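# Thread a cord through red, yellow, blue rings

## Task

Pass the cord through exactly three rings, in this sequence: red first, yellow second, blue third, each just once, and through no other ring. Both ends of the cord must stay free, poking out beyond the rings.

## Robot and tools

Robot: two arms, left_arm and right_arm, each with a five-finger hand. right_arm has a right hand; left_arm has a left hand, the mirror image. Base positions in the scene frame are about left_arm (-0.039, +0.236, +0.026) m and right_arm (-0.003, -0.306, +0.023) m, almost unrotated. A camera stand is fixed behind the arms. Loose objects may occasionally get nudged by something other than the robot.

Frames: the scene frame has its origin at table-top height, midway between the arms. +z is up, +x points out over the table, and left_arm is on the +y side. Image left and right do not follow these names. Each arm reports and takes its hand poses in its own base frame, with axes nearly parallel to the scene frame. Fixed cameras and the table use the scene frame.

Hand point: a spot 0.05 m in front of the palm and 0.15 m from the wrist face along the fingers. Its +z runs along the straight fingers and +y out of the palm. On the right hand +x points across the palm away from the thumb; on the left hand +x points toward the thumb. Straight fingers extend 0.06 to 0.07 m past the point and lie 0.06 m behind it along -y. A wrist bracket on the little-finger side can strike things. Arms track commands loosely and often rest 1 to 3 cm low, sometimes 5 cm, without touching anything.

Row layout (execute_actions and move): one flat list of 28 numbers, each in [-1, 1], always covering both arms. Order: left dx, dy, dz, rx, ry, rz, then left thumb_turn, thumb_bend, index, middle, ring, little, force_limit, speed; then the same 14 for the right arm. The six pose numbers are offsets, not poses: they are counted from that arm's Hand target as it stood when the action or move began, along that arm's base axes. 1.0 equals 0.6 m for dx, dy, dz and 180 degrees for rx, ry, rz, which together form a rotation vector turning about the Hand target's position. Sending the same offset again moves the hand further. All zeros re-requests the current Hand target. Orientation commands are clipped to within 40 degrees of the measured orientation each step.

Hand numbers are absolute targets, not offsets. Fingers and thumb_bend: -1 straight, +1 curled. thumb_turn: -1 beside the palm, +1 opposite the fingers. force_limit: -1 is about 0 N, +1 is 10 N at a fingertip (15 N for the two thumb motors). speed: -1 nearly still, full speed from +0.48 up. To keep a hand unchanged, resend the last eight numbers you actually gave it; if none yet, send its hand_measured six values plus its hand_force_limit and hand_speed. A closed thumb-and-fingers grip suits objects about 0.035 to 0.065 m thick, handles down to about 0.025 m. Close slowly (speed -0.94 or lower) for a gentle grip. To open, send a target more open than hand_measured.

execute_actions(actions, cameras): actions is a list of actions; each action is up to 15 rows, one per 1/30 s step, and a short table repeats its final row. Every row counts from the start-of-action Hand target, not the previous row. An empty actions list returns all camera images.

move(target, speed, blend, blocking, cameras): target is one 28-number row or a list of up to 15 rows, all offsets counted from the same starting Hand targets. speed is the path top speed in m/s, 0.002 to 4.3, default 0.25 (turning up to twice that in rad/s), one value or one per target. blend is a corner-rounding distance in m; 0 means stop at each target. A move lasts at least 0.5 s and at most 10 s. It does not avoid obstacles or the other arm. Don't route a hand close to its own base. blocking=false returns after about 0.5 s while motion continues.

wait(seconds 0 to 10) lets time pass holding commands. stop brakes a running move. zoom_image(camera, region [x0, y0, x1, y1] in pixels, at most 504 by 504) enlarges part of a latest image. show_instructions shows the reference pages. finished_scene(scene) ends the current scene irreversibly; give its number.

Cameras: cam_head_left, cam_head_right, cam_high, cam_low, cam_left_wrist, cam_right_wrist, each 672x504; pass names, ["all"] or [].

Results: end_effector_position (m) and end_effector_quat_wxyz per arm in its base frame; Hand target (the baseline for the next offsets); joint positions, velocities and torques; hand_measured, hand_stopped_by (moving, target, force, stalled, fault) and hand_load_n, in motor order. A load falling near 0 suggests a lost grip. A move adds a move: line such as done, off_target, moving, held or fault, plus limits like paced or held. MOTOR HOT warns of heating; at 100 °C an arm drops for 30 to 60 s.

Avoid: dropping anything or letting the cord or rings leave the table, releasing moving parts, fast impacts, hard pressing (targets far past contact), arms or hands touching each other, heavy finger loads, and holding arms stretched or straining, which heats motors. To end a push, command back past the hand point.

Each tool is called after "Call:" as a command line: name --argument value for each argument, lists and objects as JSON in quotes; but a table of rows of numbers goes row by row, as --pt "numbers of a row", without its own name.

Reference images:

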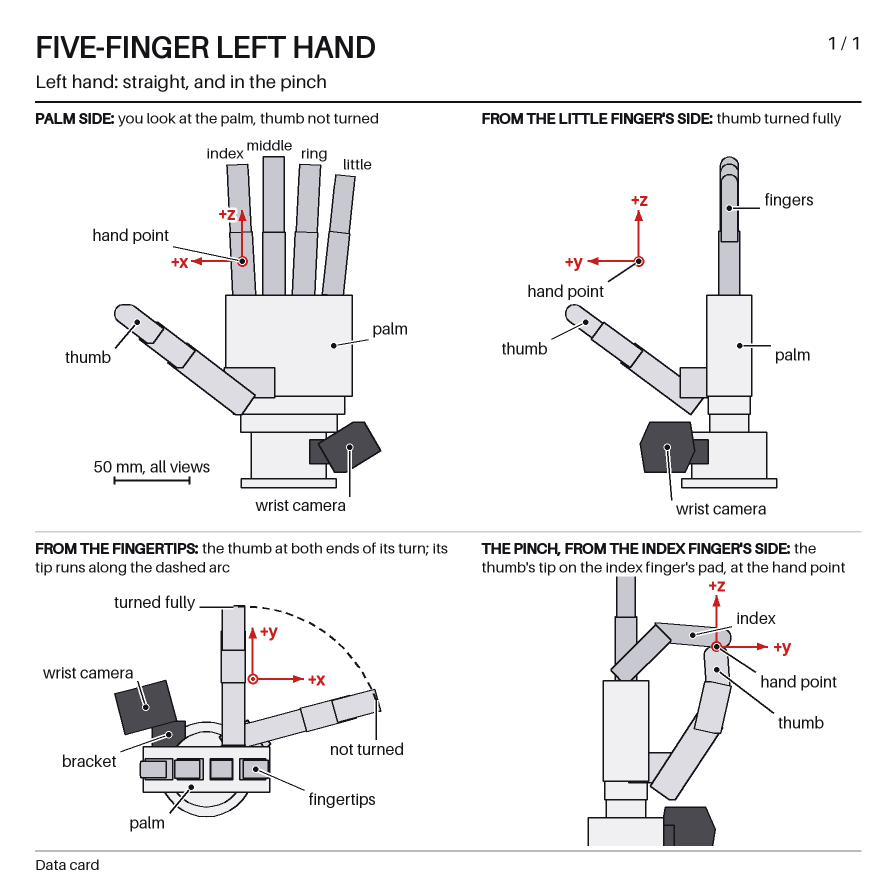

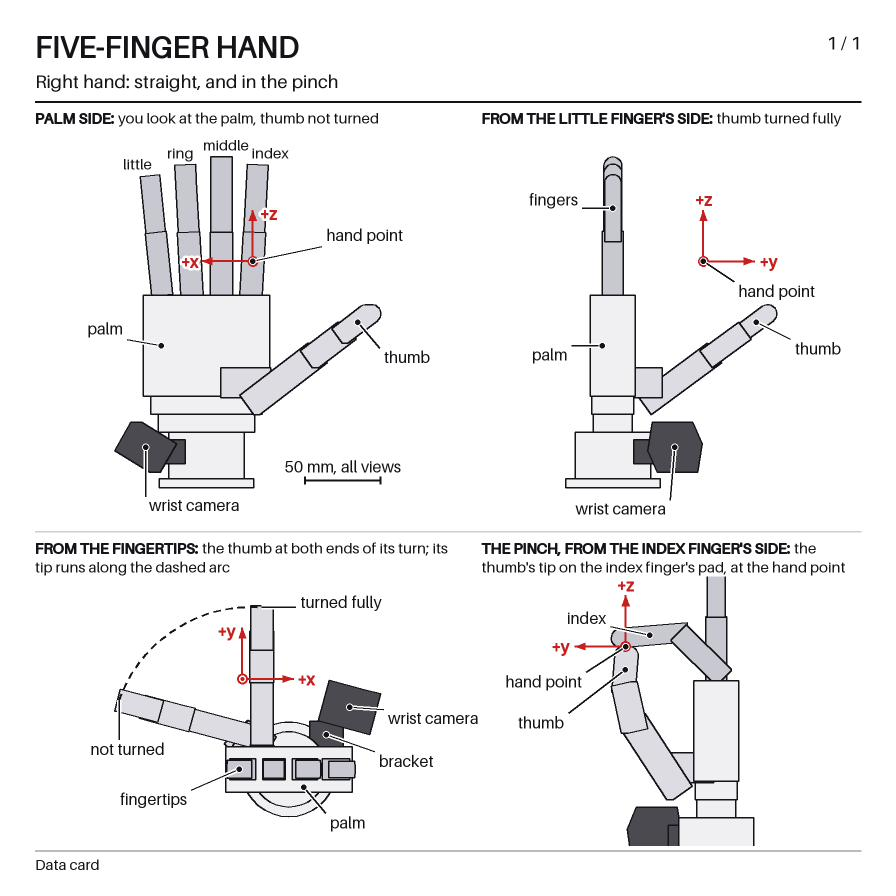

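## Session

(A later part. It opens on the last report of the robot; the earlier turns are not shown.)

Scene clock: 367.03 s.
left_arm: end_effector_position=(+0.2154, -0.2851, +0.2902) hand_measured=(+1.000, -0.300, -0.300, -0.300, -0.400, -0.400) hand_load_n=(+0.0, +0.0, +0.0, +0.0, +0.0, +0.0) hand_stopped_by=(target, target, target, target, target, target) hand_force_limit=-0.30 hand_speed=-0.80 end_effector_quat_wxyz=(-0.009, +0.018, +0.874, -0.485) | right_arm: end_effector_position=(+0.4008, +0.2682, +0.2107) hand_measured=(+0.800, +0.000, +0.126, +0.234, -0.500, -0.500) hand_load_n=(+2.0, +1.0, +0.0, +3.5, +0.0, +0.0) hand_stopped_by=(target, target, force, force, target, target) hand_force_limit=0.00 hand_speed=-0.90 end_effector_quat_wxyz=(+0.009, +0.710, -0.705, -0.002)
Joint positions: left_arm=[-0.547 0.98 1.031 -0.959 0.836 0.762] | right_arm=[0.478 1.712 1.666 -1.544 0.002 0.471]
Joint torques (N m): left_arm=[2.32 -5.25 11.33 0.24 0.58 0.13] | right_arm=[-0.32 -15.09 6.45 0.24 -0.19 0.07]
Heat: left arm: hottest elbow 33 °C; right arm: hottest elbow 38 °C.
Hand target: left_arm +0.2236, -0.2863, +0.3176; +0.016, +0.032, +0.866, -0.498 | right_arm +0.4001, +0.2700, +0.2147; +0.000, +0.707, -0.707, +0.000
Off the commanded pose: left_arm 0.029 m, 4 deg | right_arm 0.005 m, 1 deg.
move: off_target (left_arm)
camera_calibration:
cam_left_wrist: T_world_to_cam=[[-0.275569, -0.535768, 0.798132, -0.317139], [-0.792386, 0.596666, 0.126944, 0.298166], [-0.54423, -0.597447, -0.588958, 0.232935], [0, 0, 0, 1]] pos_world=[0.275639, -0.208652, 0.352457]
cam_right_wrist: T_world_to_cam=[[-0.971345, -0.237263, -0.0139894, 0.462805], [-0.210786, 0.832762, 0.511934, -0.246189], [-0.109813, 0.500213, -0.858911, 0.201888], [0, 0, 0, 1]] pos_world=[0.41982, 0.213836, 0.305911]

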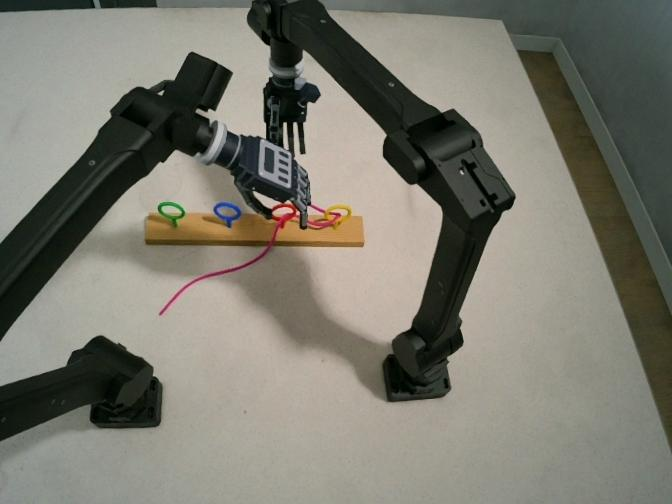

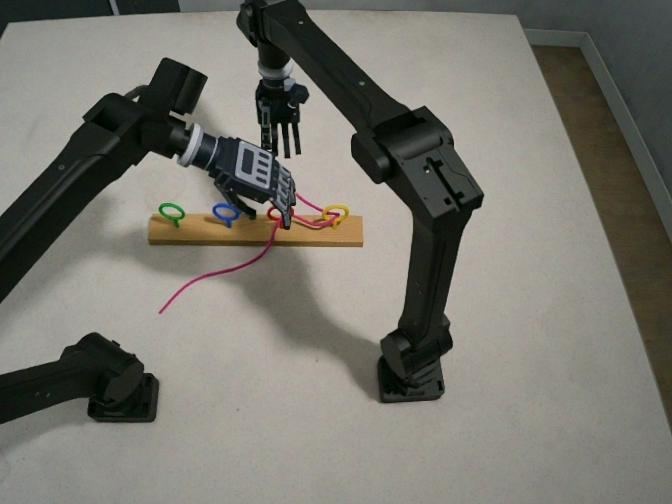

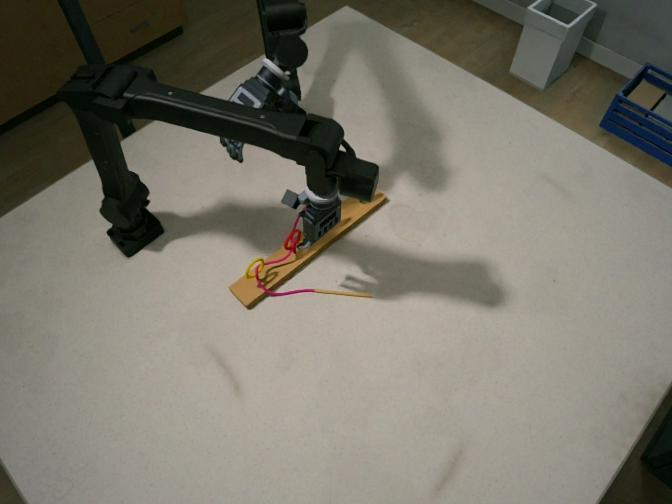

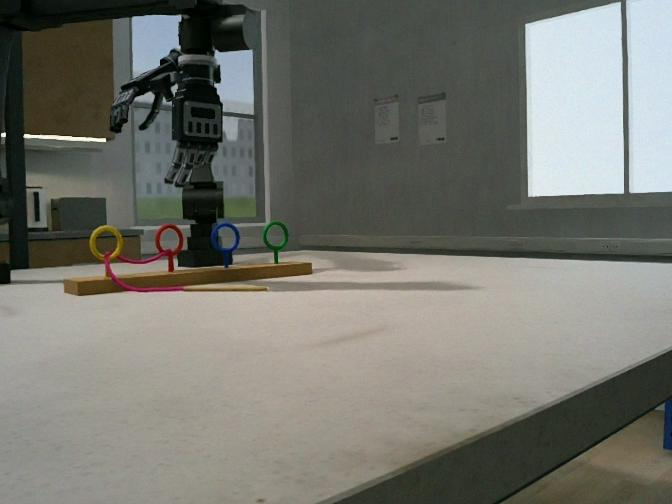

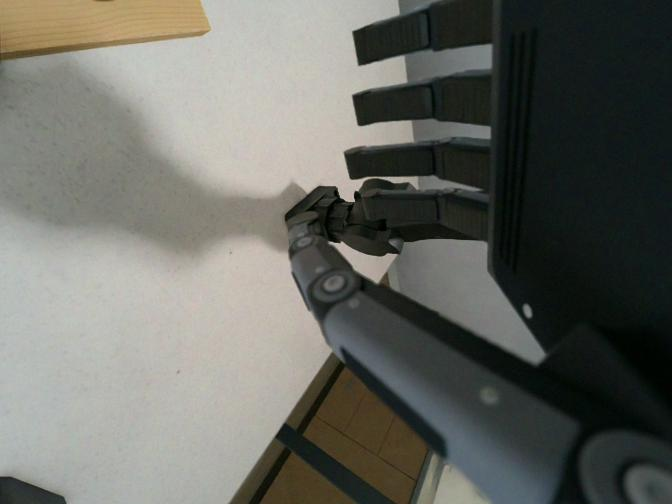

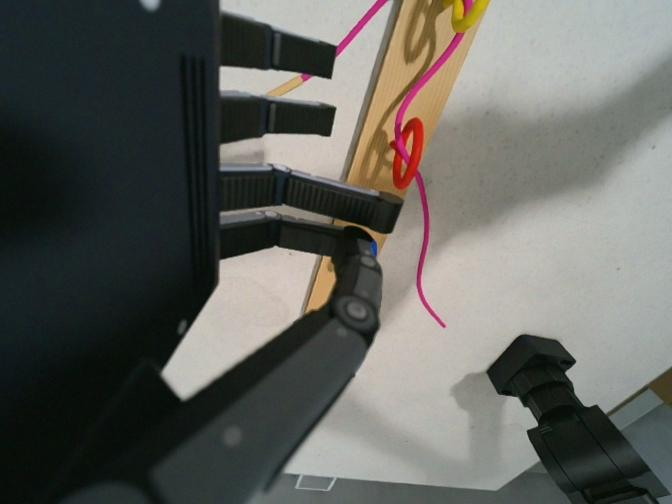

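Call:
move --target '[0,0,0,0,0,0,1,-0.1,-0.2,-0.2,-0.7,-0.7,-0.3,-0.8,0.117,-0.35,0.08,0,0,0,0.8,0,-0.7,-0.7,-0.7,-0.7,0.0,-0.5]' --speed 0.2 --cameras '["all"]'

Scene clock: 386.87 s.
left_arm: end_effector_position=(+0.2154, -0.2851, +0.2902) hand_measured=(+1.000, -0.100, -0.200, -0.200, -0.700, -0.700) hand_load_n=(+0.0, +0.0, +0.0, +0.0, +0.0, +0.0) hand_stopped_by=(target, target, target, target, target, target) hand_force_limit=-0.30 hand_speed=-0.80 end_effector_quat_wxyz=(-0.009, +0.019, +0.874, -0.485) | right_arm: end_effector_position=(+0.4594, +0.0576, +0.2498) hand_measured=(+0.800, +0.000, -0.700, -0.700, -0.700, -0.700) hand_load_n=(+0.0, +0.0, +0.0, +0.0, +0.0, +0.0) hand_stopped_by=(target, target, target, target, target, target) hand_force_limit=0.00 hand_speed=-0.50 end_effector_quat_wxyz=(+0.013, +0.703, -0.711, -0.010)
Joint positions: left_arm=[-0.547 0.98 1.031 -0.959 0.836 0.763] | right_arm=[0.052 1.725 1.782 -1.66 0.003 0.064]
Joint torques (N m): left_arm=[2.26 -5.25 11.33 0.21 0.57 0.11] | right_arm=[-0.32 -13.8 10.81 -0.44 -0.23 -0.05]
Heat: left arm: hottest elbow 35 °C; right arm: hottest elbow 36 °C.
Hand target: left_arm +0.2235, -0.2864, +0.3176; +0.016, +0.032, +0.866, -0.498 | right_arm +0.4702, +0.0601, +0.2628; +0.000, +0.707, -0.707, +0.000
Off the commanded pose: left_arm 0.029 m, 4 deg | right_arm 0.017 m, 2 deg.
move: off_target (left_arm, right_arm)
camera_calibration:
cam_left_wrist: T_world_to_cam=[[-0.277021, -0.534931, 0.79819, -0.316637], [-0.791719, 0.597782, 0.125847, 0.298664], [-0.544463, -0.59708, -0.589114, 0.233072], [0, 0, 0, 1]] pos_world=[0.275642, -0.208752, 0.352456]
cam_right_wrist: T_world_to_cam=[[-0.975818, -0.218584, 0.000003783, 0.467802], [-0.186824, 0.834041, 0.519107, -0.0913583], [-0.113472, 0.506554, -0.854709, 0.347479], [0, 0, 0, 1]] pos_world=[0.478851, 0.0024337, 0.344417]

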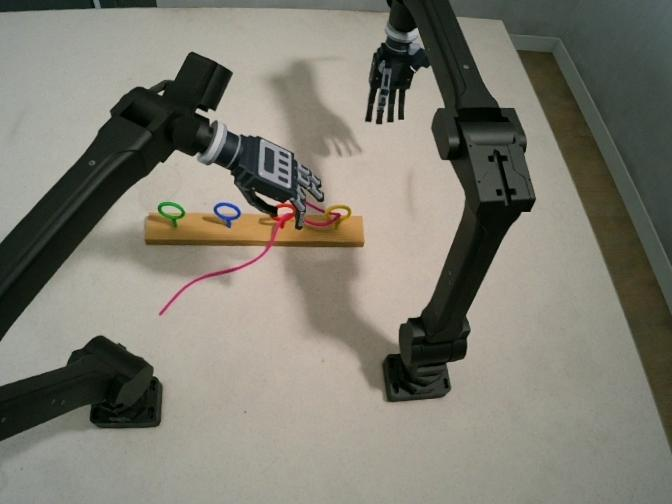

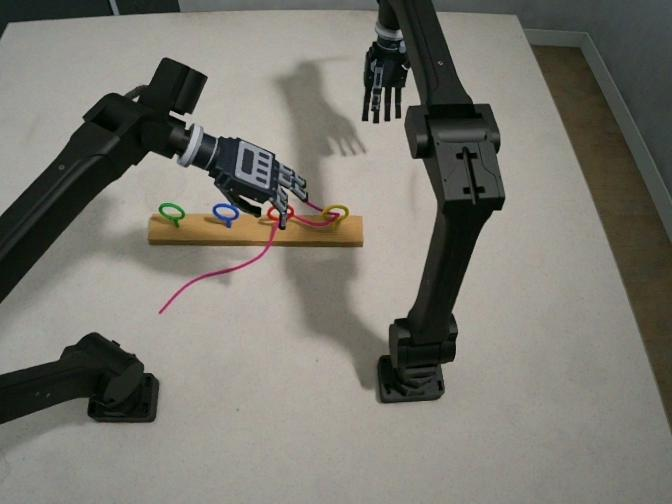

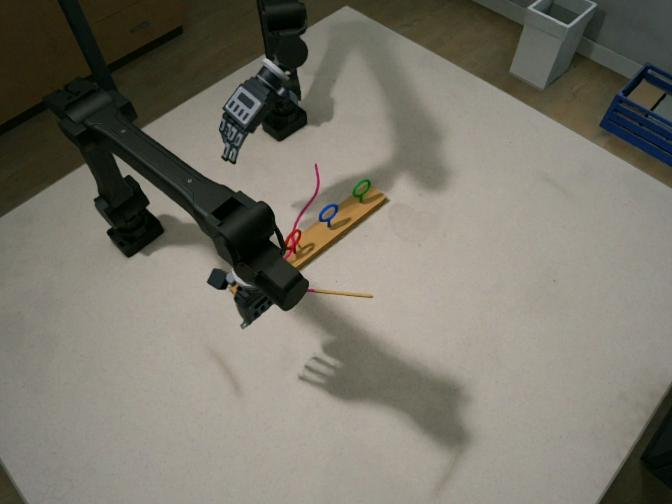

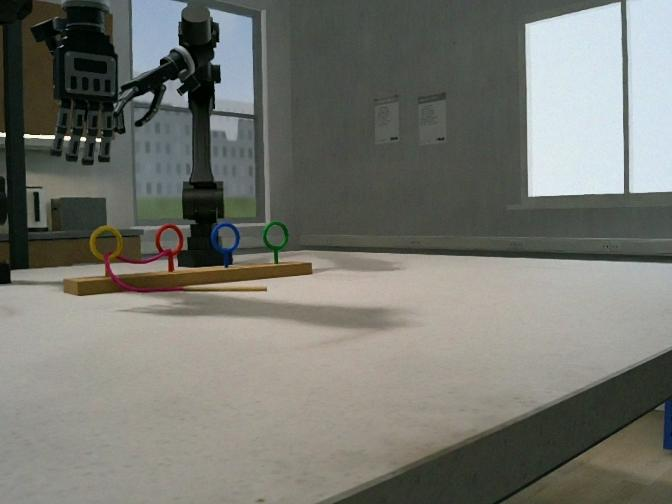

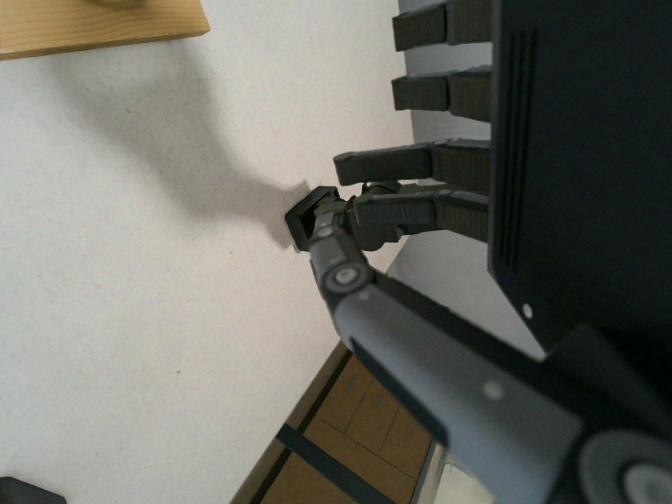

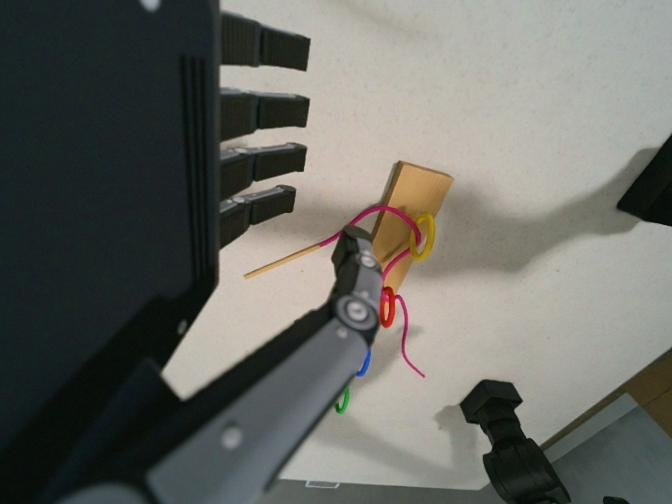

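Call:
move --pt "0.4 0.03 -0.05 -0.0724 -0.0038 0.2288 1 -0.1 -0.2 -0.2 -0.7 -0.7 -0.3 -0.8 0 0 0 0 0 0 0.8 0 -0.7 -0.7 -0.7 -0.7 0.0 -0.5" --pt "0.558 0.0 -0.329 -0.0724 -0.0038 0.2288 1 -0.1 -0.2 -0.2 -0.7 -0.7 -0.3 -0.8 0 0 0 0 0 0 0.8 0 -0.7 -0.7 -0.7 -0.7 0.0 -0.5" --speed 0.2 --blend 0.03 --cameras '["all"]'

Scene clock: 395.23 s.
left_arm: end_effector_position=(+0.5390, -0.2847, +0.0994) hand_measured=(+1.000, -0.100, -0.200, -0.200, -0.700, -0.700) hand_load_n=(+0.0, +0.0, +0.0, +0.0, +0.0, +0.0) hand_stopped_by=(target, target, target, target, target, target) hand_force_limit=-0.30 hand_speed=-0.80 end_effector_quat_wxyz=(+0.182, -0.279, +0.773, -0.539) | right_arm: end_effector_position=(+0.4593, +0.0576, +0.2498) hand_measured=(+0.800, +0.000, -0.700, -0.700, -0.700, -0.700) hand_load_n=(+0.0, +0.0, +0.0, +0.0, +0.0, +0.0) hand_stopped_by=(target, target, target, target, target, target) hand_force_limit=0.00 hand_speed=-0.50 end_effector_quat_wxyz=(+0.013, +0.703, -0.711, -0.010)
Joint positions: left_arm=[-0.29 1.665 0.963 0.273 0.565 0.22] | right_arm=[0.052 1.725 1.782 -1.66 0.003 0.063]
Joint torques (N m): left_arm=[2.26 -12.16 9.13 1.73 0.28 -0.12] | right_arm=[-0.21 -13.74 10.69 -0.55 -0.24 -0.05]
Heat: left arm: hottest elbow 36 °C; right arm: hottest elbow 37 °C.
Hand target: left_arm +0.5584, -0.2864, +0.1204; +0.198, -0.273, +0.761, -0.554 | right_arm +0.4702, +0.0601, +0.2628; +0.000, +0.708, -0.707, +0.000
Off the commanded pose: left_arm 0.029 m, 3 deg | right_arm 0.017 m, 2 deg.
move: off_target (left_arm, right_arm)
camera_calibration:
cam_left_wrist: T_world_to_cam=[[0.0544313, -0.442602, 0.895064, -0.236398], [-0.997644, -0.0615934, 0.030212, 0.511393], [0.0417581, -0.8946, -0.444912, -0.117812], [0, 0, 0, 1]] pos_world=[0.527975, -0.178527, 0.143725]
cam_right_wrist: T_world_to_cam=[[-0.975656, -0.219307, 0.0000113934, 0.467722], [-0.187429, 0.833865, 0.519173, -0.0910912], [-0.113868, 0.506532, -0.854669, 0.347655], [0, 0, 0, 1]] pos_world=[0.478849, 0.00243391, 0.344417]

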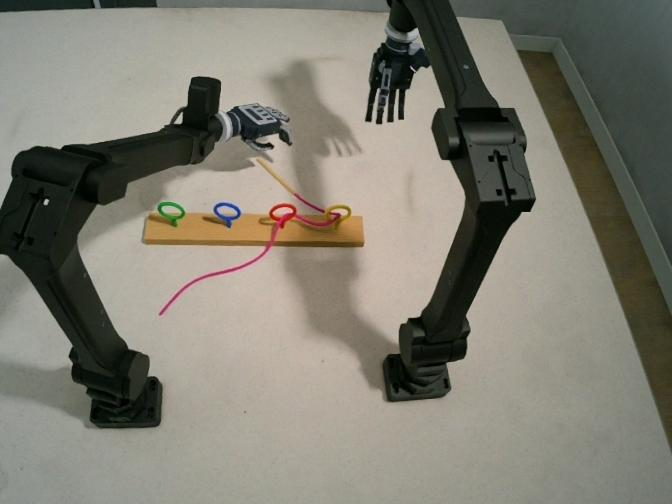

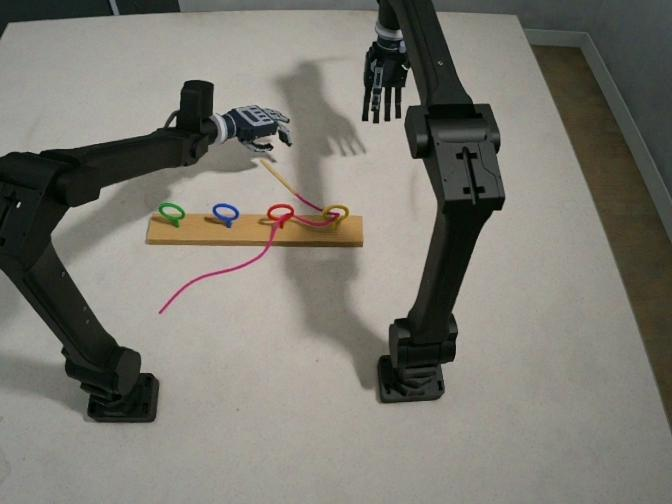

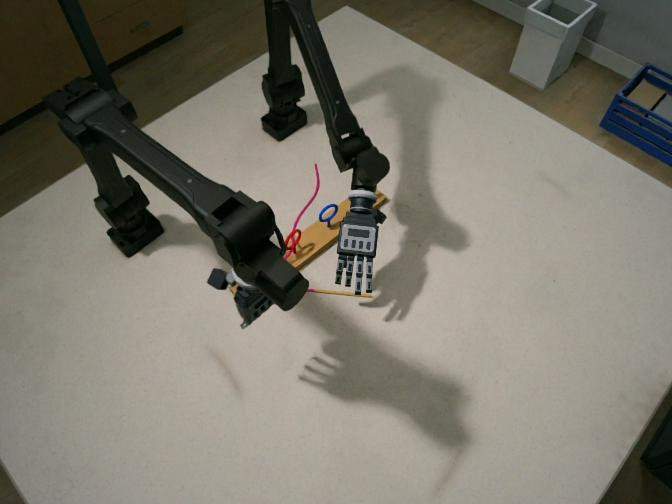

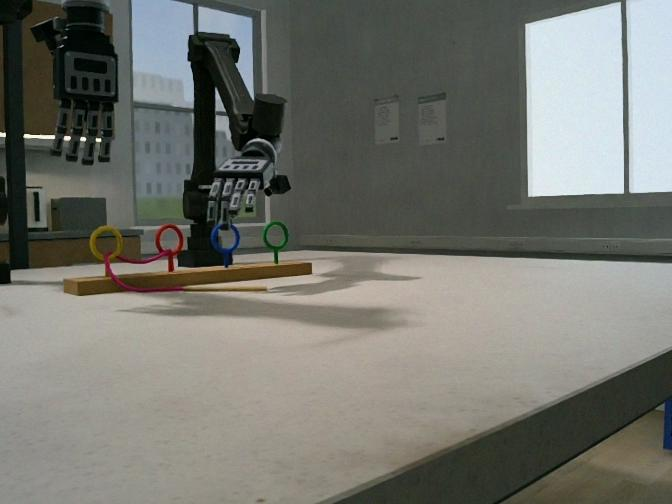

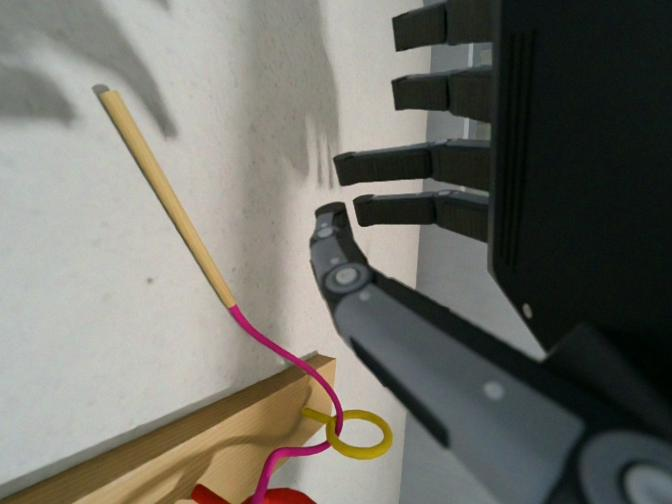

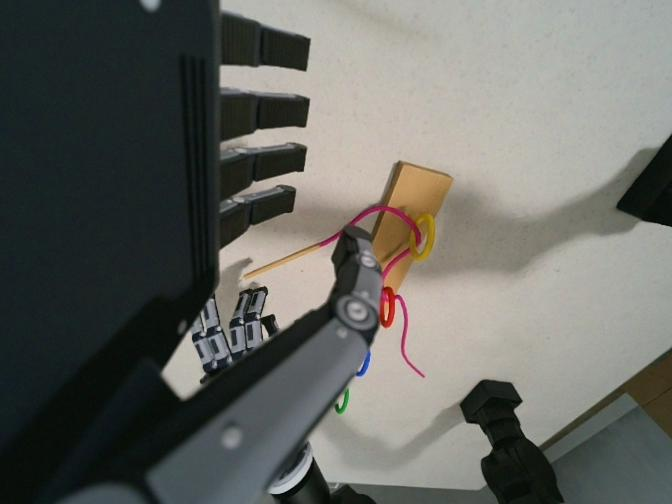

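Call:
move --target '[-0.029,-0.051,-0.12,0,0,0,1,-0.1,-0.2,-0.2,-0.8,-0.8,-0.3,-0.8,0,0,0,0,0,0,0.8,0,-0.7,-0.7,-0.7,-0.7,0.0,-0.5]' --speed 0.12 --cameras '["cam_left_wrist","cam_low","cam_right_wrist"]'

Call:
zoom_image --camera "cam_low" --region '[150, 180, 300, 310]'

Scene clock: 403.63 s.
left_arm: end_effector_position=(+0.5387, -0.3115, +0.0473) hand_measured=(+1.000, -0.100, -0.200, -0.200, -0.800, -0.800) hand_load_n=(+0.0, +0.0, +0.0, +0.0, +0.0, +0.0) hand_stopped_by=(target, target, target, target, target, target) hand_force_limit=-0.30 hand_speed=-0.80 end_effector_quat_wxyz=(+0.197, -0.273, +0.765, -0.549) | right_arm: end_effector_position=(+0.4593, +0.0576, +0.2498) hand_measured=(+0.800, +0.000, -0.700, -0.700, -0.700, -0.700) hand_load_n=(+0.0, +0.0, +0.0, +0.0, +0.0, +0.0) hand_stopped_by=(target, target, target, target, target, target) hand_force_limit=0.00 hand_speed=-0.50 end_effector_quat_wxyz=(+0.013, +0.703, -0.711, -0.010)
Joint positions: left_arm=[-0.345 1.791 0.922 0.494 0.506 0.19] | right_arm=[0.052 1.725 1.782 -1.66 0.003 0.063]
Joint torques (N m): left_arm=[0.91 -12.22 5.96 1.76 0 -0.12] | right_arm=[0.21 -13.51 10.86 -0.51 -0.21 -0.07]
Heat: left arm: hottest elbow 35 °C; right arm: hottest elbow 37 °C.
Hand target: left_arm +0.5409, -0.3170, +0.0482; +0.198, -0.273, +0.761, -0.554 | right_arm +0.4702, +0.0601, +0.2628; +0.000, +0.708, -0.707, +0.000
Off the commanded pose: left_arm 0.006 m, 1 deg | right_arm 0.017 m, 2 deg.
move: off_target (right_arm)
camera_calibration:
cam_left_wrist: T_world_to_cam=[[0.0246636, -0.430912, 0.902057, -0.182266], [-0.997497, -0.0704174, -0.00636527, 0.509871], [0.0662633, -0.899642, -0.43157, -0.180429], [0, 0, 0, 1]] pos_world=[0.525046, -0.204959, 0.0897922]
cam_right_wrist: T_world_to_cam=[[-0.975656, -0.219307, 0.0000113934, 0.467722], [-0.187429, 0.833865, 0.519173, -0.0910912], [-0.113868, 0.506532, -0.854669, 0.347655], [0, 0, 0, 1]] pos_world=[0.478849, 0.00243391, 0.344417]
Images, in order (width x height): cam_low 672x504, cam_left_wrist 672x504, cam_right_wrist 672x504.

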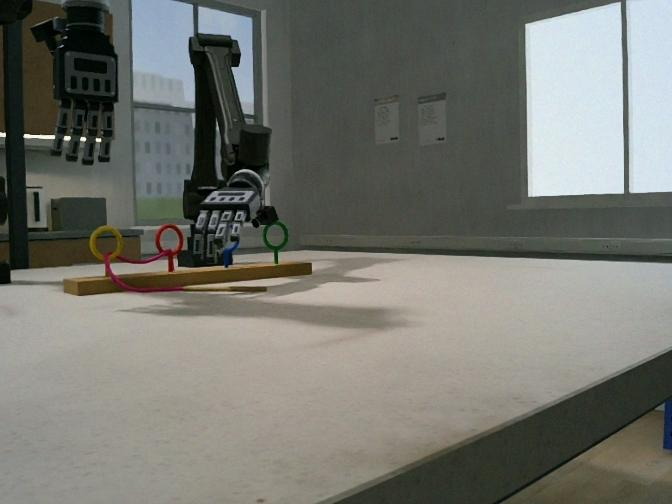

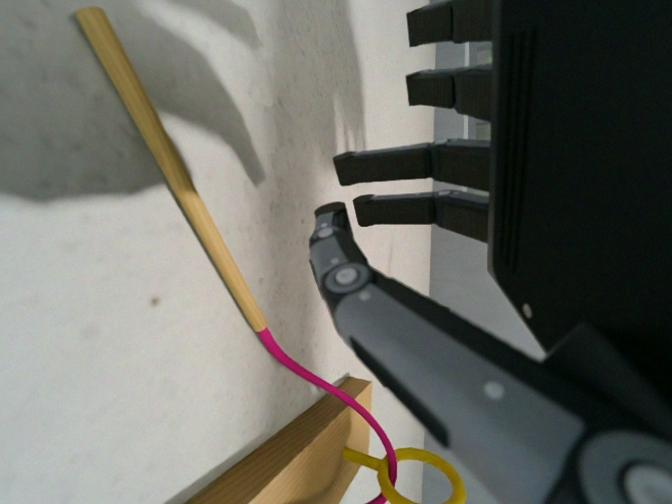

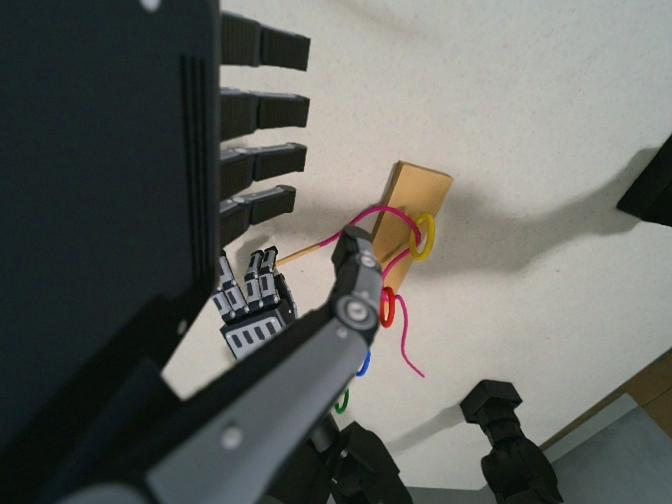

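Scaled by 3.360 from the camera's 672x504 image, which has a finer 960x720 frame.

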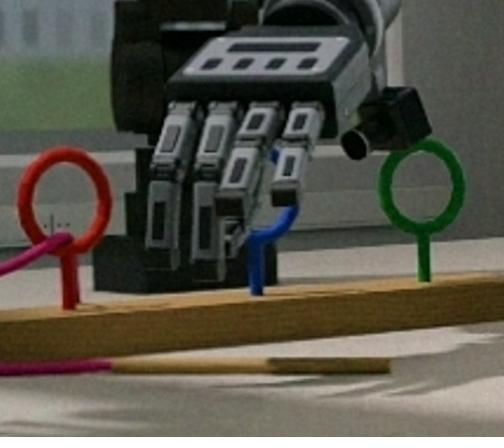

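Call:
move --target '[-0.018,0.01,-0.0453,0,0,0,1,-0.1,-0.2,-0.2,-0.8,-0.8,-0.3,-0.8,0,0,0,0,0,0,0.8,0,-0.7,-0.7,-0.7,-0.7,0.0,-0.5]' --speed 0.08 --cameras '["cam_left_wrist","cam_low"]'

Call:
zoom_image --camera "cam_low" --region '[150, 180, 300, 310]'

Call:
zoom_image --camera "cam_left_wrist" --region '[200, 140, 440, 380]'

Scene clock: 409.47 s.
left_arm: end_effector_position=(+0.5284, -0.3078, +0.0219) hand_measured=(+1.000, -0.100, -0.200, -0.200, -0.800, -0.800) hand_load_n=(+0.0, +0.0, +0.0, +0.0, +0.0, +0.0) hand_stopped_by=(target, target, target, target, target, target) hand_force_limit=-0.30 hand_speed=-0.80 end_effector_quat_wxyz=(+0.198, -0.273, +0.764, -0.549) | right_arm: end_effector_position=(+0.4593, +0.0576, +0.2498) hand_measured=(+0.800, +0.000, -0.700, -0.700, -0.700, -0.700) hand_load_n=(+0.0, +0.0, +0.0, +0.0, +0.0, +0.0) hand_stopped_by=(target, target, target, target, target, target) hand_force_limit=0.00 hand_speed=-0.50 end_effector_quat_wxyz=(+0.013, +0.703, -0.711, -0.010)
Joint positions: left_arm=[-0.345 1.831 0.878 0.581 0.506 0.19] | right_arm=[0.052 1.725 1.782 -1.66 0.003 0.063]
Joint torques (N m): left_arm=[1.2 -11.99 5.37 1.74 0.12 -0.1] | right_arm=[-0.09 -13.33 10.74 -0.39 -0.26 -0.07]
Heat: left arm: hottest elbow 34 °C; right arm: hottest elbow 38 °C.
Hand target: left_arm +0.5303, -0.3111, +0.0213; +0.198, -0.273, +0.761, -0.554 | right_arm +0.4702, +0.0601, +0.2628; +0.000, +0.708, -0.707, +0.000
Off the commanded pose: left_arm 0.004 m, 1 deg | right_arm 0.017 m, 2 deg.
move: off_target (right_arm)
camera_calibration:
cam_left_wrist: T_world_to_cam=[[0.0223433, -0.429732, 0.90268, -0.156021], [-0.997464, -0.0706051, -0.00892298, 0.49971], [0.0675683, -0.900192, -0.43022, -0.188289], [0, 0, 0, 1]] pos_world=[0.514652, -0.201261, 0.06429]
Images, in order (width x height): cam_low 672x504, cam_left_wrist 672x504.

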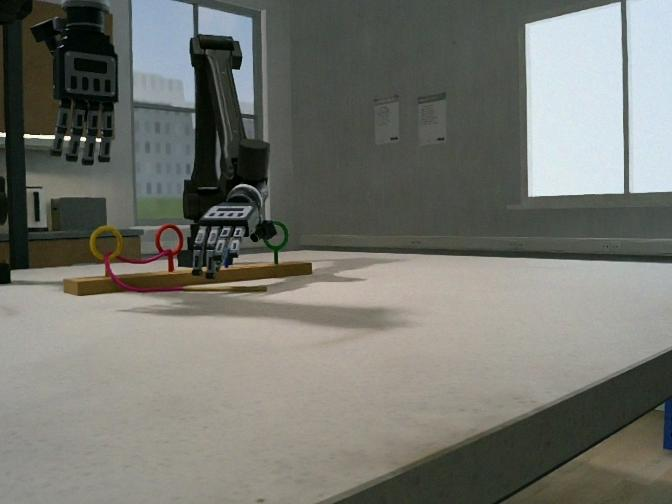

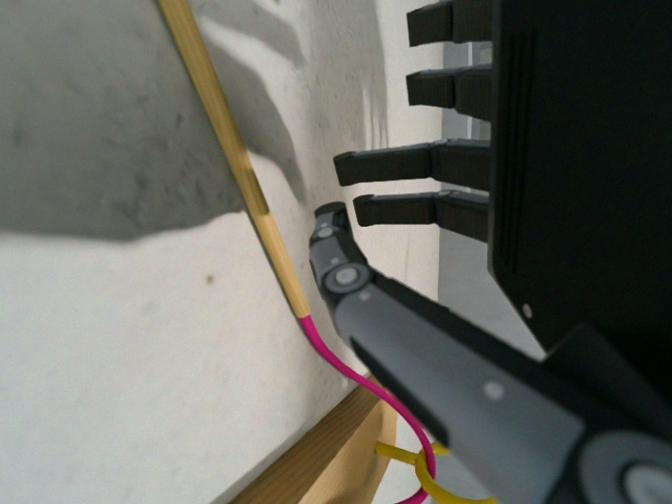

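Scaled by 3.360 from the camera's 672x504 image, which has a finer 960x720 frame.

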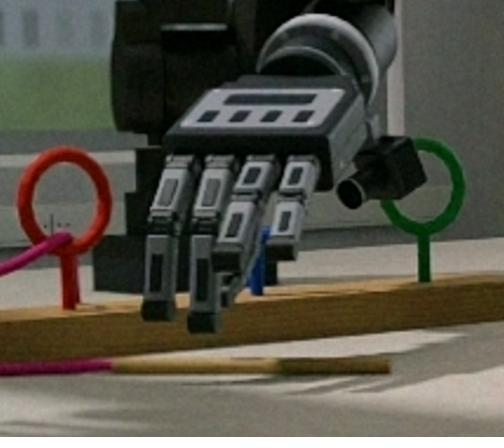

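Scaled by 2.100 from the camera's 672x504 image, which has a finer 960x720 frame.

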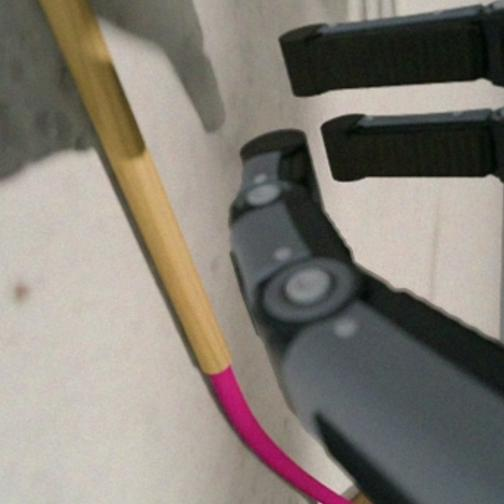

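Call:
move --target '[-0.0175,0.022,-0.018,0,0,0,1,-0.1,-0.2,-0.2,-0.8,-0.8,-0.3,-0.8,0,0,0,0,0,0,0.8,0,-0.7,-0.7,-0.7,-0.7,0.0,-0.5]' --speed 0.05 --cameras '["cam_left_wrist","cam_low"]'

Call:
zoom_image --camera "cam_low" --region '[170, 210, 270, 310]'

Call:
zoom_image --camera "cam_left_wrist" --region '[200, 140, 440, 380]'

Scene clock: 422.97 s.
left_arm: end_effector_position=(+0.5158, -0.3013, +0.0135) hand_measured=(+1.000, -0.100, -0.200, -0.200, -0.800, -0.800) hand_load_n=(+0.0, +0.5, +0.0, +0.0, +0.0, +0.0) hand_stopped_by=(target, target, target, target, target, target) hand_force_limit=-0.30 hand_speed=-0.80 end_effector_quat_wxyz=(+0.196, -0.271, +0.764, -0.552) | right_arm: end_effector_position=(+0.4593, +0.0576, +0.2498) hand_measured=(+0.800, +0.000, -0.700, -0.700, -0.700, -0.700) hand_load_n=(+0.0, -0.5, +0.5, +0.0, +0.0, +0.0) hand_stopped_by=(target, target, target, target, target, target) hand_force_limit=0.00 hand_speed=-0.50 end_effector_quat_wxyz=(+0.013, +0.703, -0.711, -0.010)
Joint positions: left_arm=[-0.337 1.831 0.835 0.625 0.521 0.19] | right_arm=[0.052 1.725 1.782 -1.66 0.003 0.063]
Joint torques (N m): left_arm=[2.32 -11.52 4.94 1.72 0.23 -0.03] | right_arm=[-0.21 -13.74 10.76 -0.43 -0.2 -0.05]
Heat: left arm: hottest elbow 32 °C; right arm: hottest elbow 39 °C.
Hand target: left_arm +0.5198, -0.2979, +0.0106; +0.198, -0.273, +0.761, -0.554 | right_arm +0.4702, +0.0601, +0.2628; +0.000, +0.708, -0.707, +0.000
Off the commanded pose: left_arm 0.006 m, 1 deg | right_arm 0.017 m, 2 deg.
move: off_target (right_arm)
camera_calibration:
cam_left_wrist: T_world_to_cam=[[0.0203289, -0.425106, 0.904915, -0.142973], [-0.997896, -0.0643622, -0.00781801, 0.489715], [0.0615659, -0.902852, -0.42552, -0.182872], [0, 0, 0, 1]] pos_world=[0.50285, -0.194366, 0.055391]
Images, in order (width x height): cam_low 672x504, cam_left_wrist 672x504.

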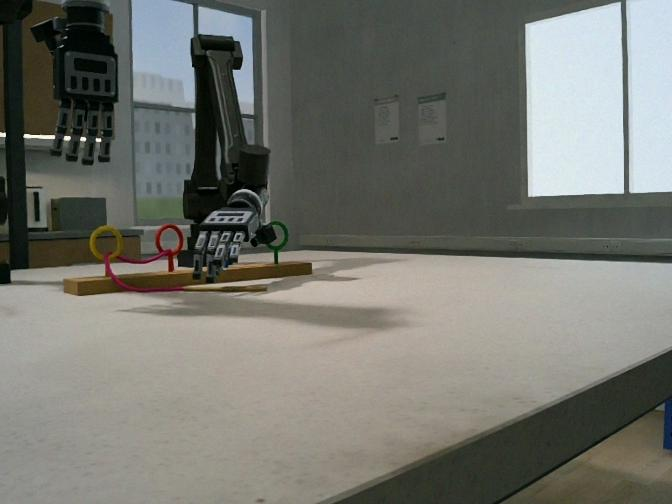

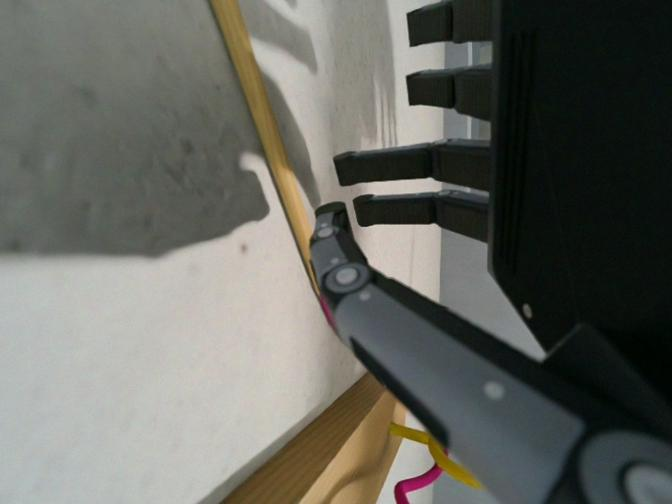

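Scaled by 5.040 from the camera's 672x504 image, which has a finer 960x720 frame.

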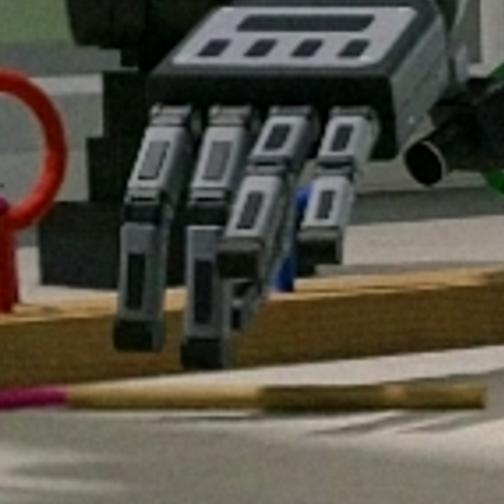

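Scaled by 2.100 from the camera's 672x504 image, which has a finer 960x720 frame.

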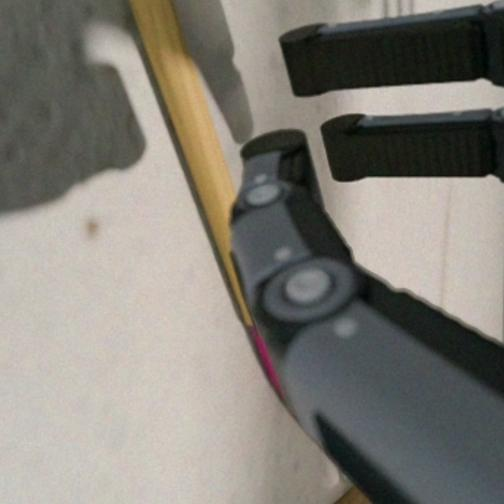

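Call:
move --target '[-0.001,0.001,-0.023,0,0,0,1,-0.1,-0.2,-0.2,-0.8,-0.8,-0.3,-0.8,0,0,0,0,0,0,0.8,0,-0.7,-0.7,-0.7,-0.7,0.0,-0.5]' --speed 0.04 --cameras '["cam_left_wrist","cam_low"]'

Call:
zoom_image --camera "cam_low" --region '[170, 210, 270, 310]'

Call:
zoom_image --camera "cam_left_wrist" --region '[200, 140, 440, 380]'

Scene clock: 432.43 s.
left_arm: end_effector_position=(+0.5150, -0.3004, -0.0009) hand_measured=(+1.000, -0.100, -0.200, -0.200, -0.800, -0.800) hand_load_n=(+0.0, +0.0, +0.0, +0.5, +0.0, +0.0) hand_stopped_by=(target, target, target, target, target, target) hand_force_limit=-0.30 hand_speed=-0.80 end_effector_quat_wxyz=(+0.195, -0.272, +0.764, -0.552) | right_arm: end_effector_position=(+0.4593, +0.0576, +0.2498) hand_measured=(+0.800, +0.000, -0.700, -0.700, -0.700, -0.700) hand_load_n=(+0.0, +0.0, +0.0, +0.0, +0.0, +0.0) hand_stopped_by=(target, target, target, target, target, target) hand_force_limit=0.00 hand_speed=-0.50 end_effector_quat_wxyz=(+0.013, +0.703, -0.711, -0.010)
Joint positions: left_arm=[-0.336 1.866 0.83 0.664 0.522 0.19] | right_arm=[0.052 1.725 1.782 -1.66 0.003 0.063]
Joint torques (N m): left_arm=[2.37 -11.63 4.77 1.74 0.24 -0.02] | right_arm=[-0.09 -13.16 10.71 -0.42 -0.23 -0.07]
Heat: left arm: hottest elbow 31 °C; right arm: hottest elbow 39 °C.
Hand target: left_arm +0.5191, -0.2971, -0.0035; +0.198, -0.273, +0.761, -0.554 | right_arm +0.4702, +0.0601, +0.2628; +0.000, +0.708, -0.707, +0.000
Off the commanded pose: left_arm 0.006 m, 1 deg | right_arm 0.017 m, 2 deg.
move: off_target (right_arm)
camera_calibration:
cam_left_wrist: T_world_to_cam=[[0.0218749, -0.42528, 0.904797, -0.130392], [-0.997876, -0.0648363, -0.00634964, 0.488691], [0.0613641, -0.902737, -0.425795, -0.188093], [0, 0, 0, 1]] pos_world=[0.502047, -0.193566, 0.0409922]
Images, in order (width x height): cam_low 672x504, cam_left_wrist 672x504.

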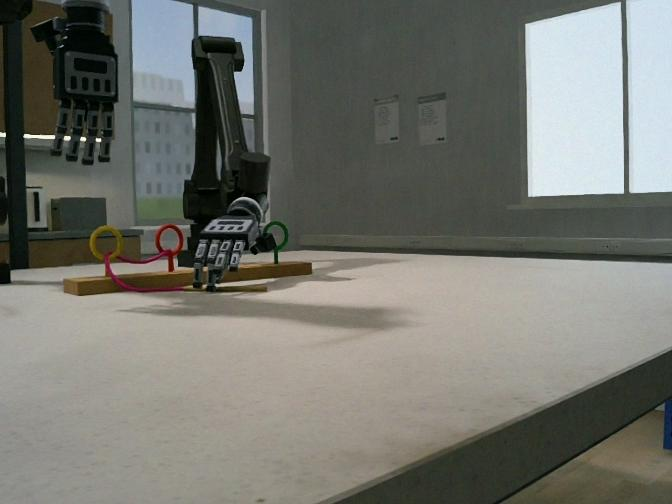

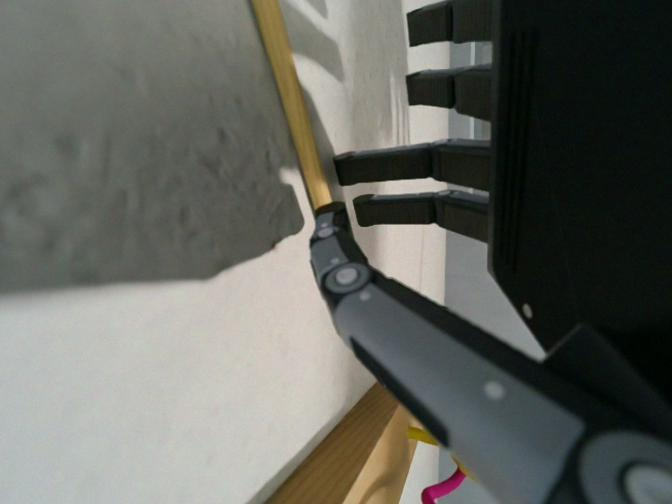

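Scaled by 5.040 from the camera's 672x504 image, which has a finer 960x720 frame.

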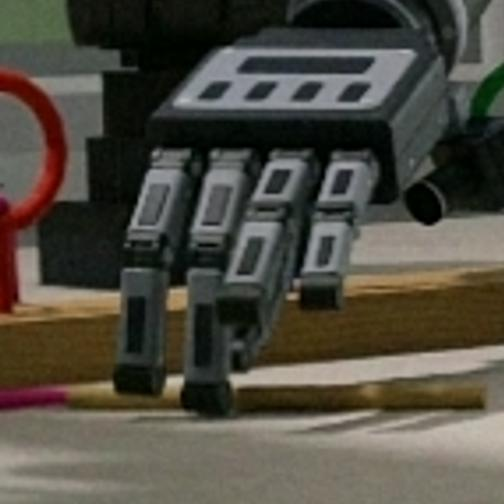

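Scaled by 2.100 from the camera's 672x504 image, which has a finer 960x720 frame.

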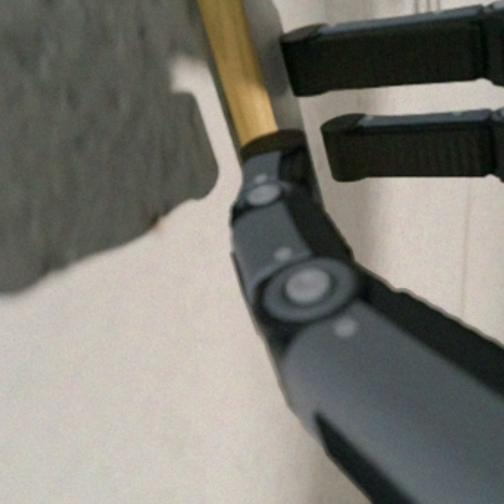

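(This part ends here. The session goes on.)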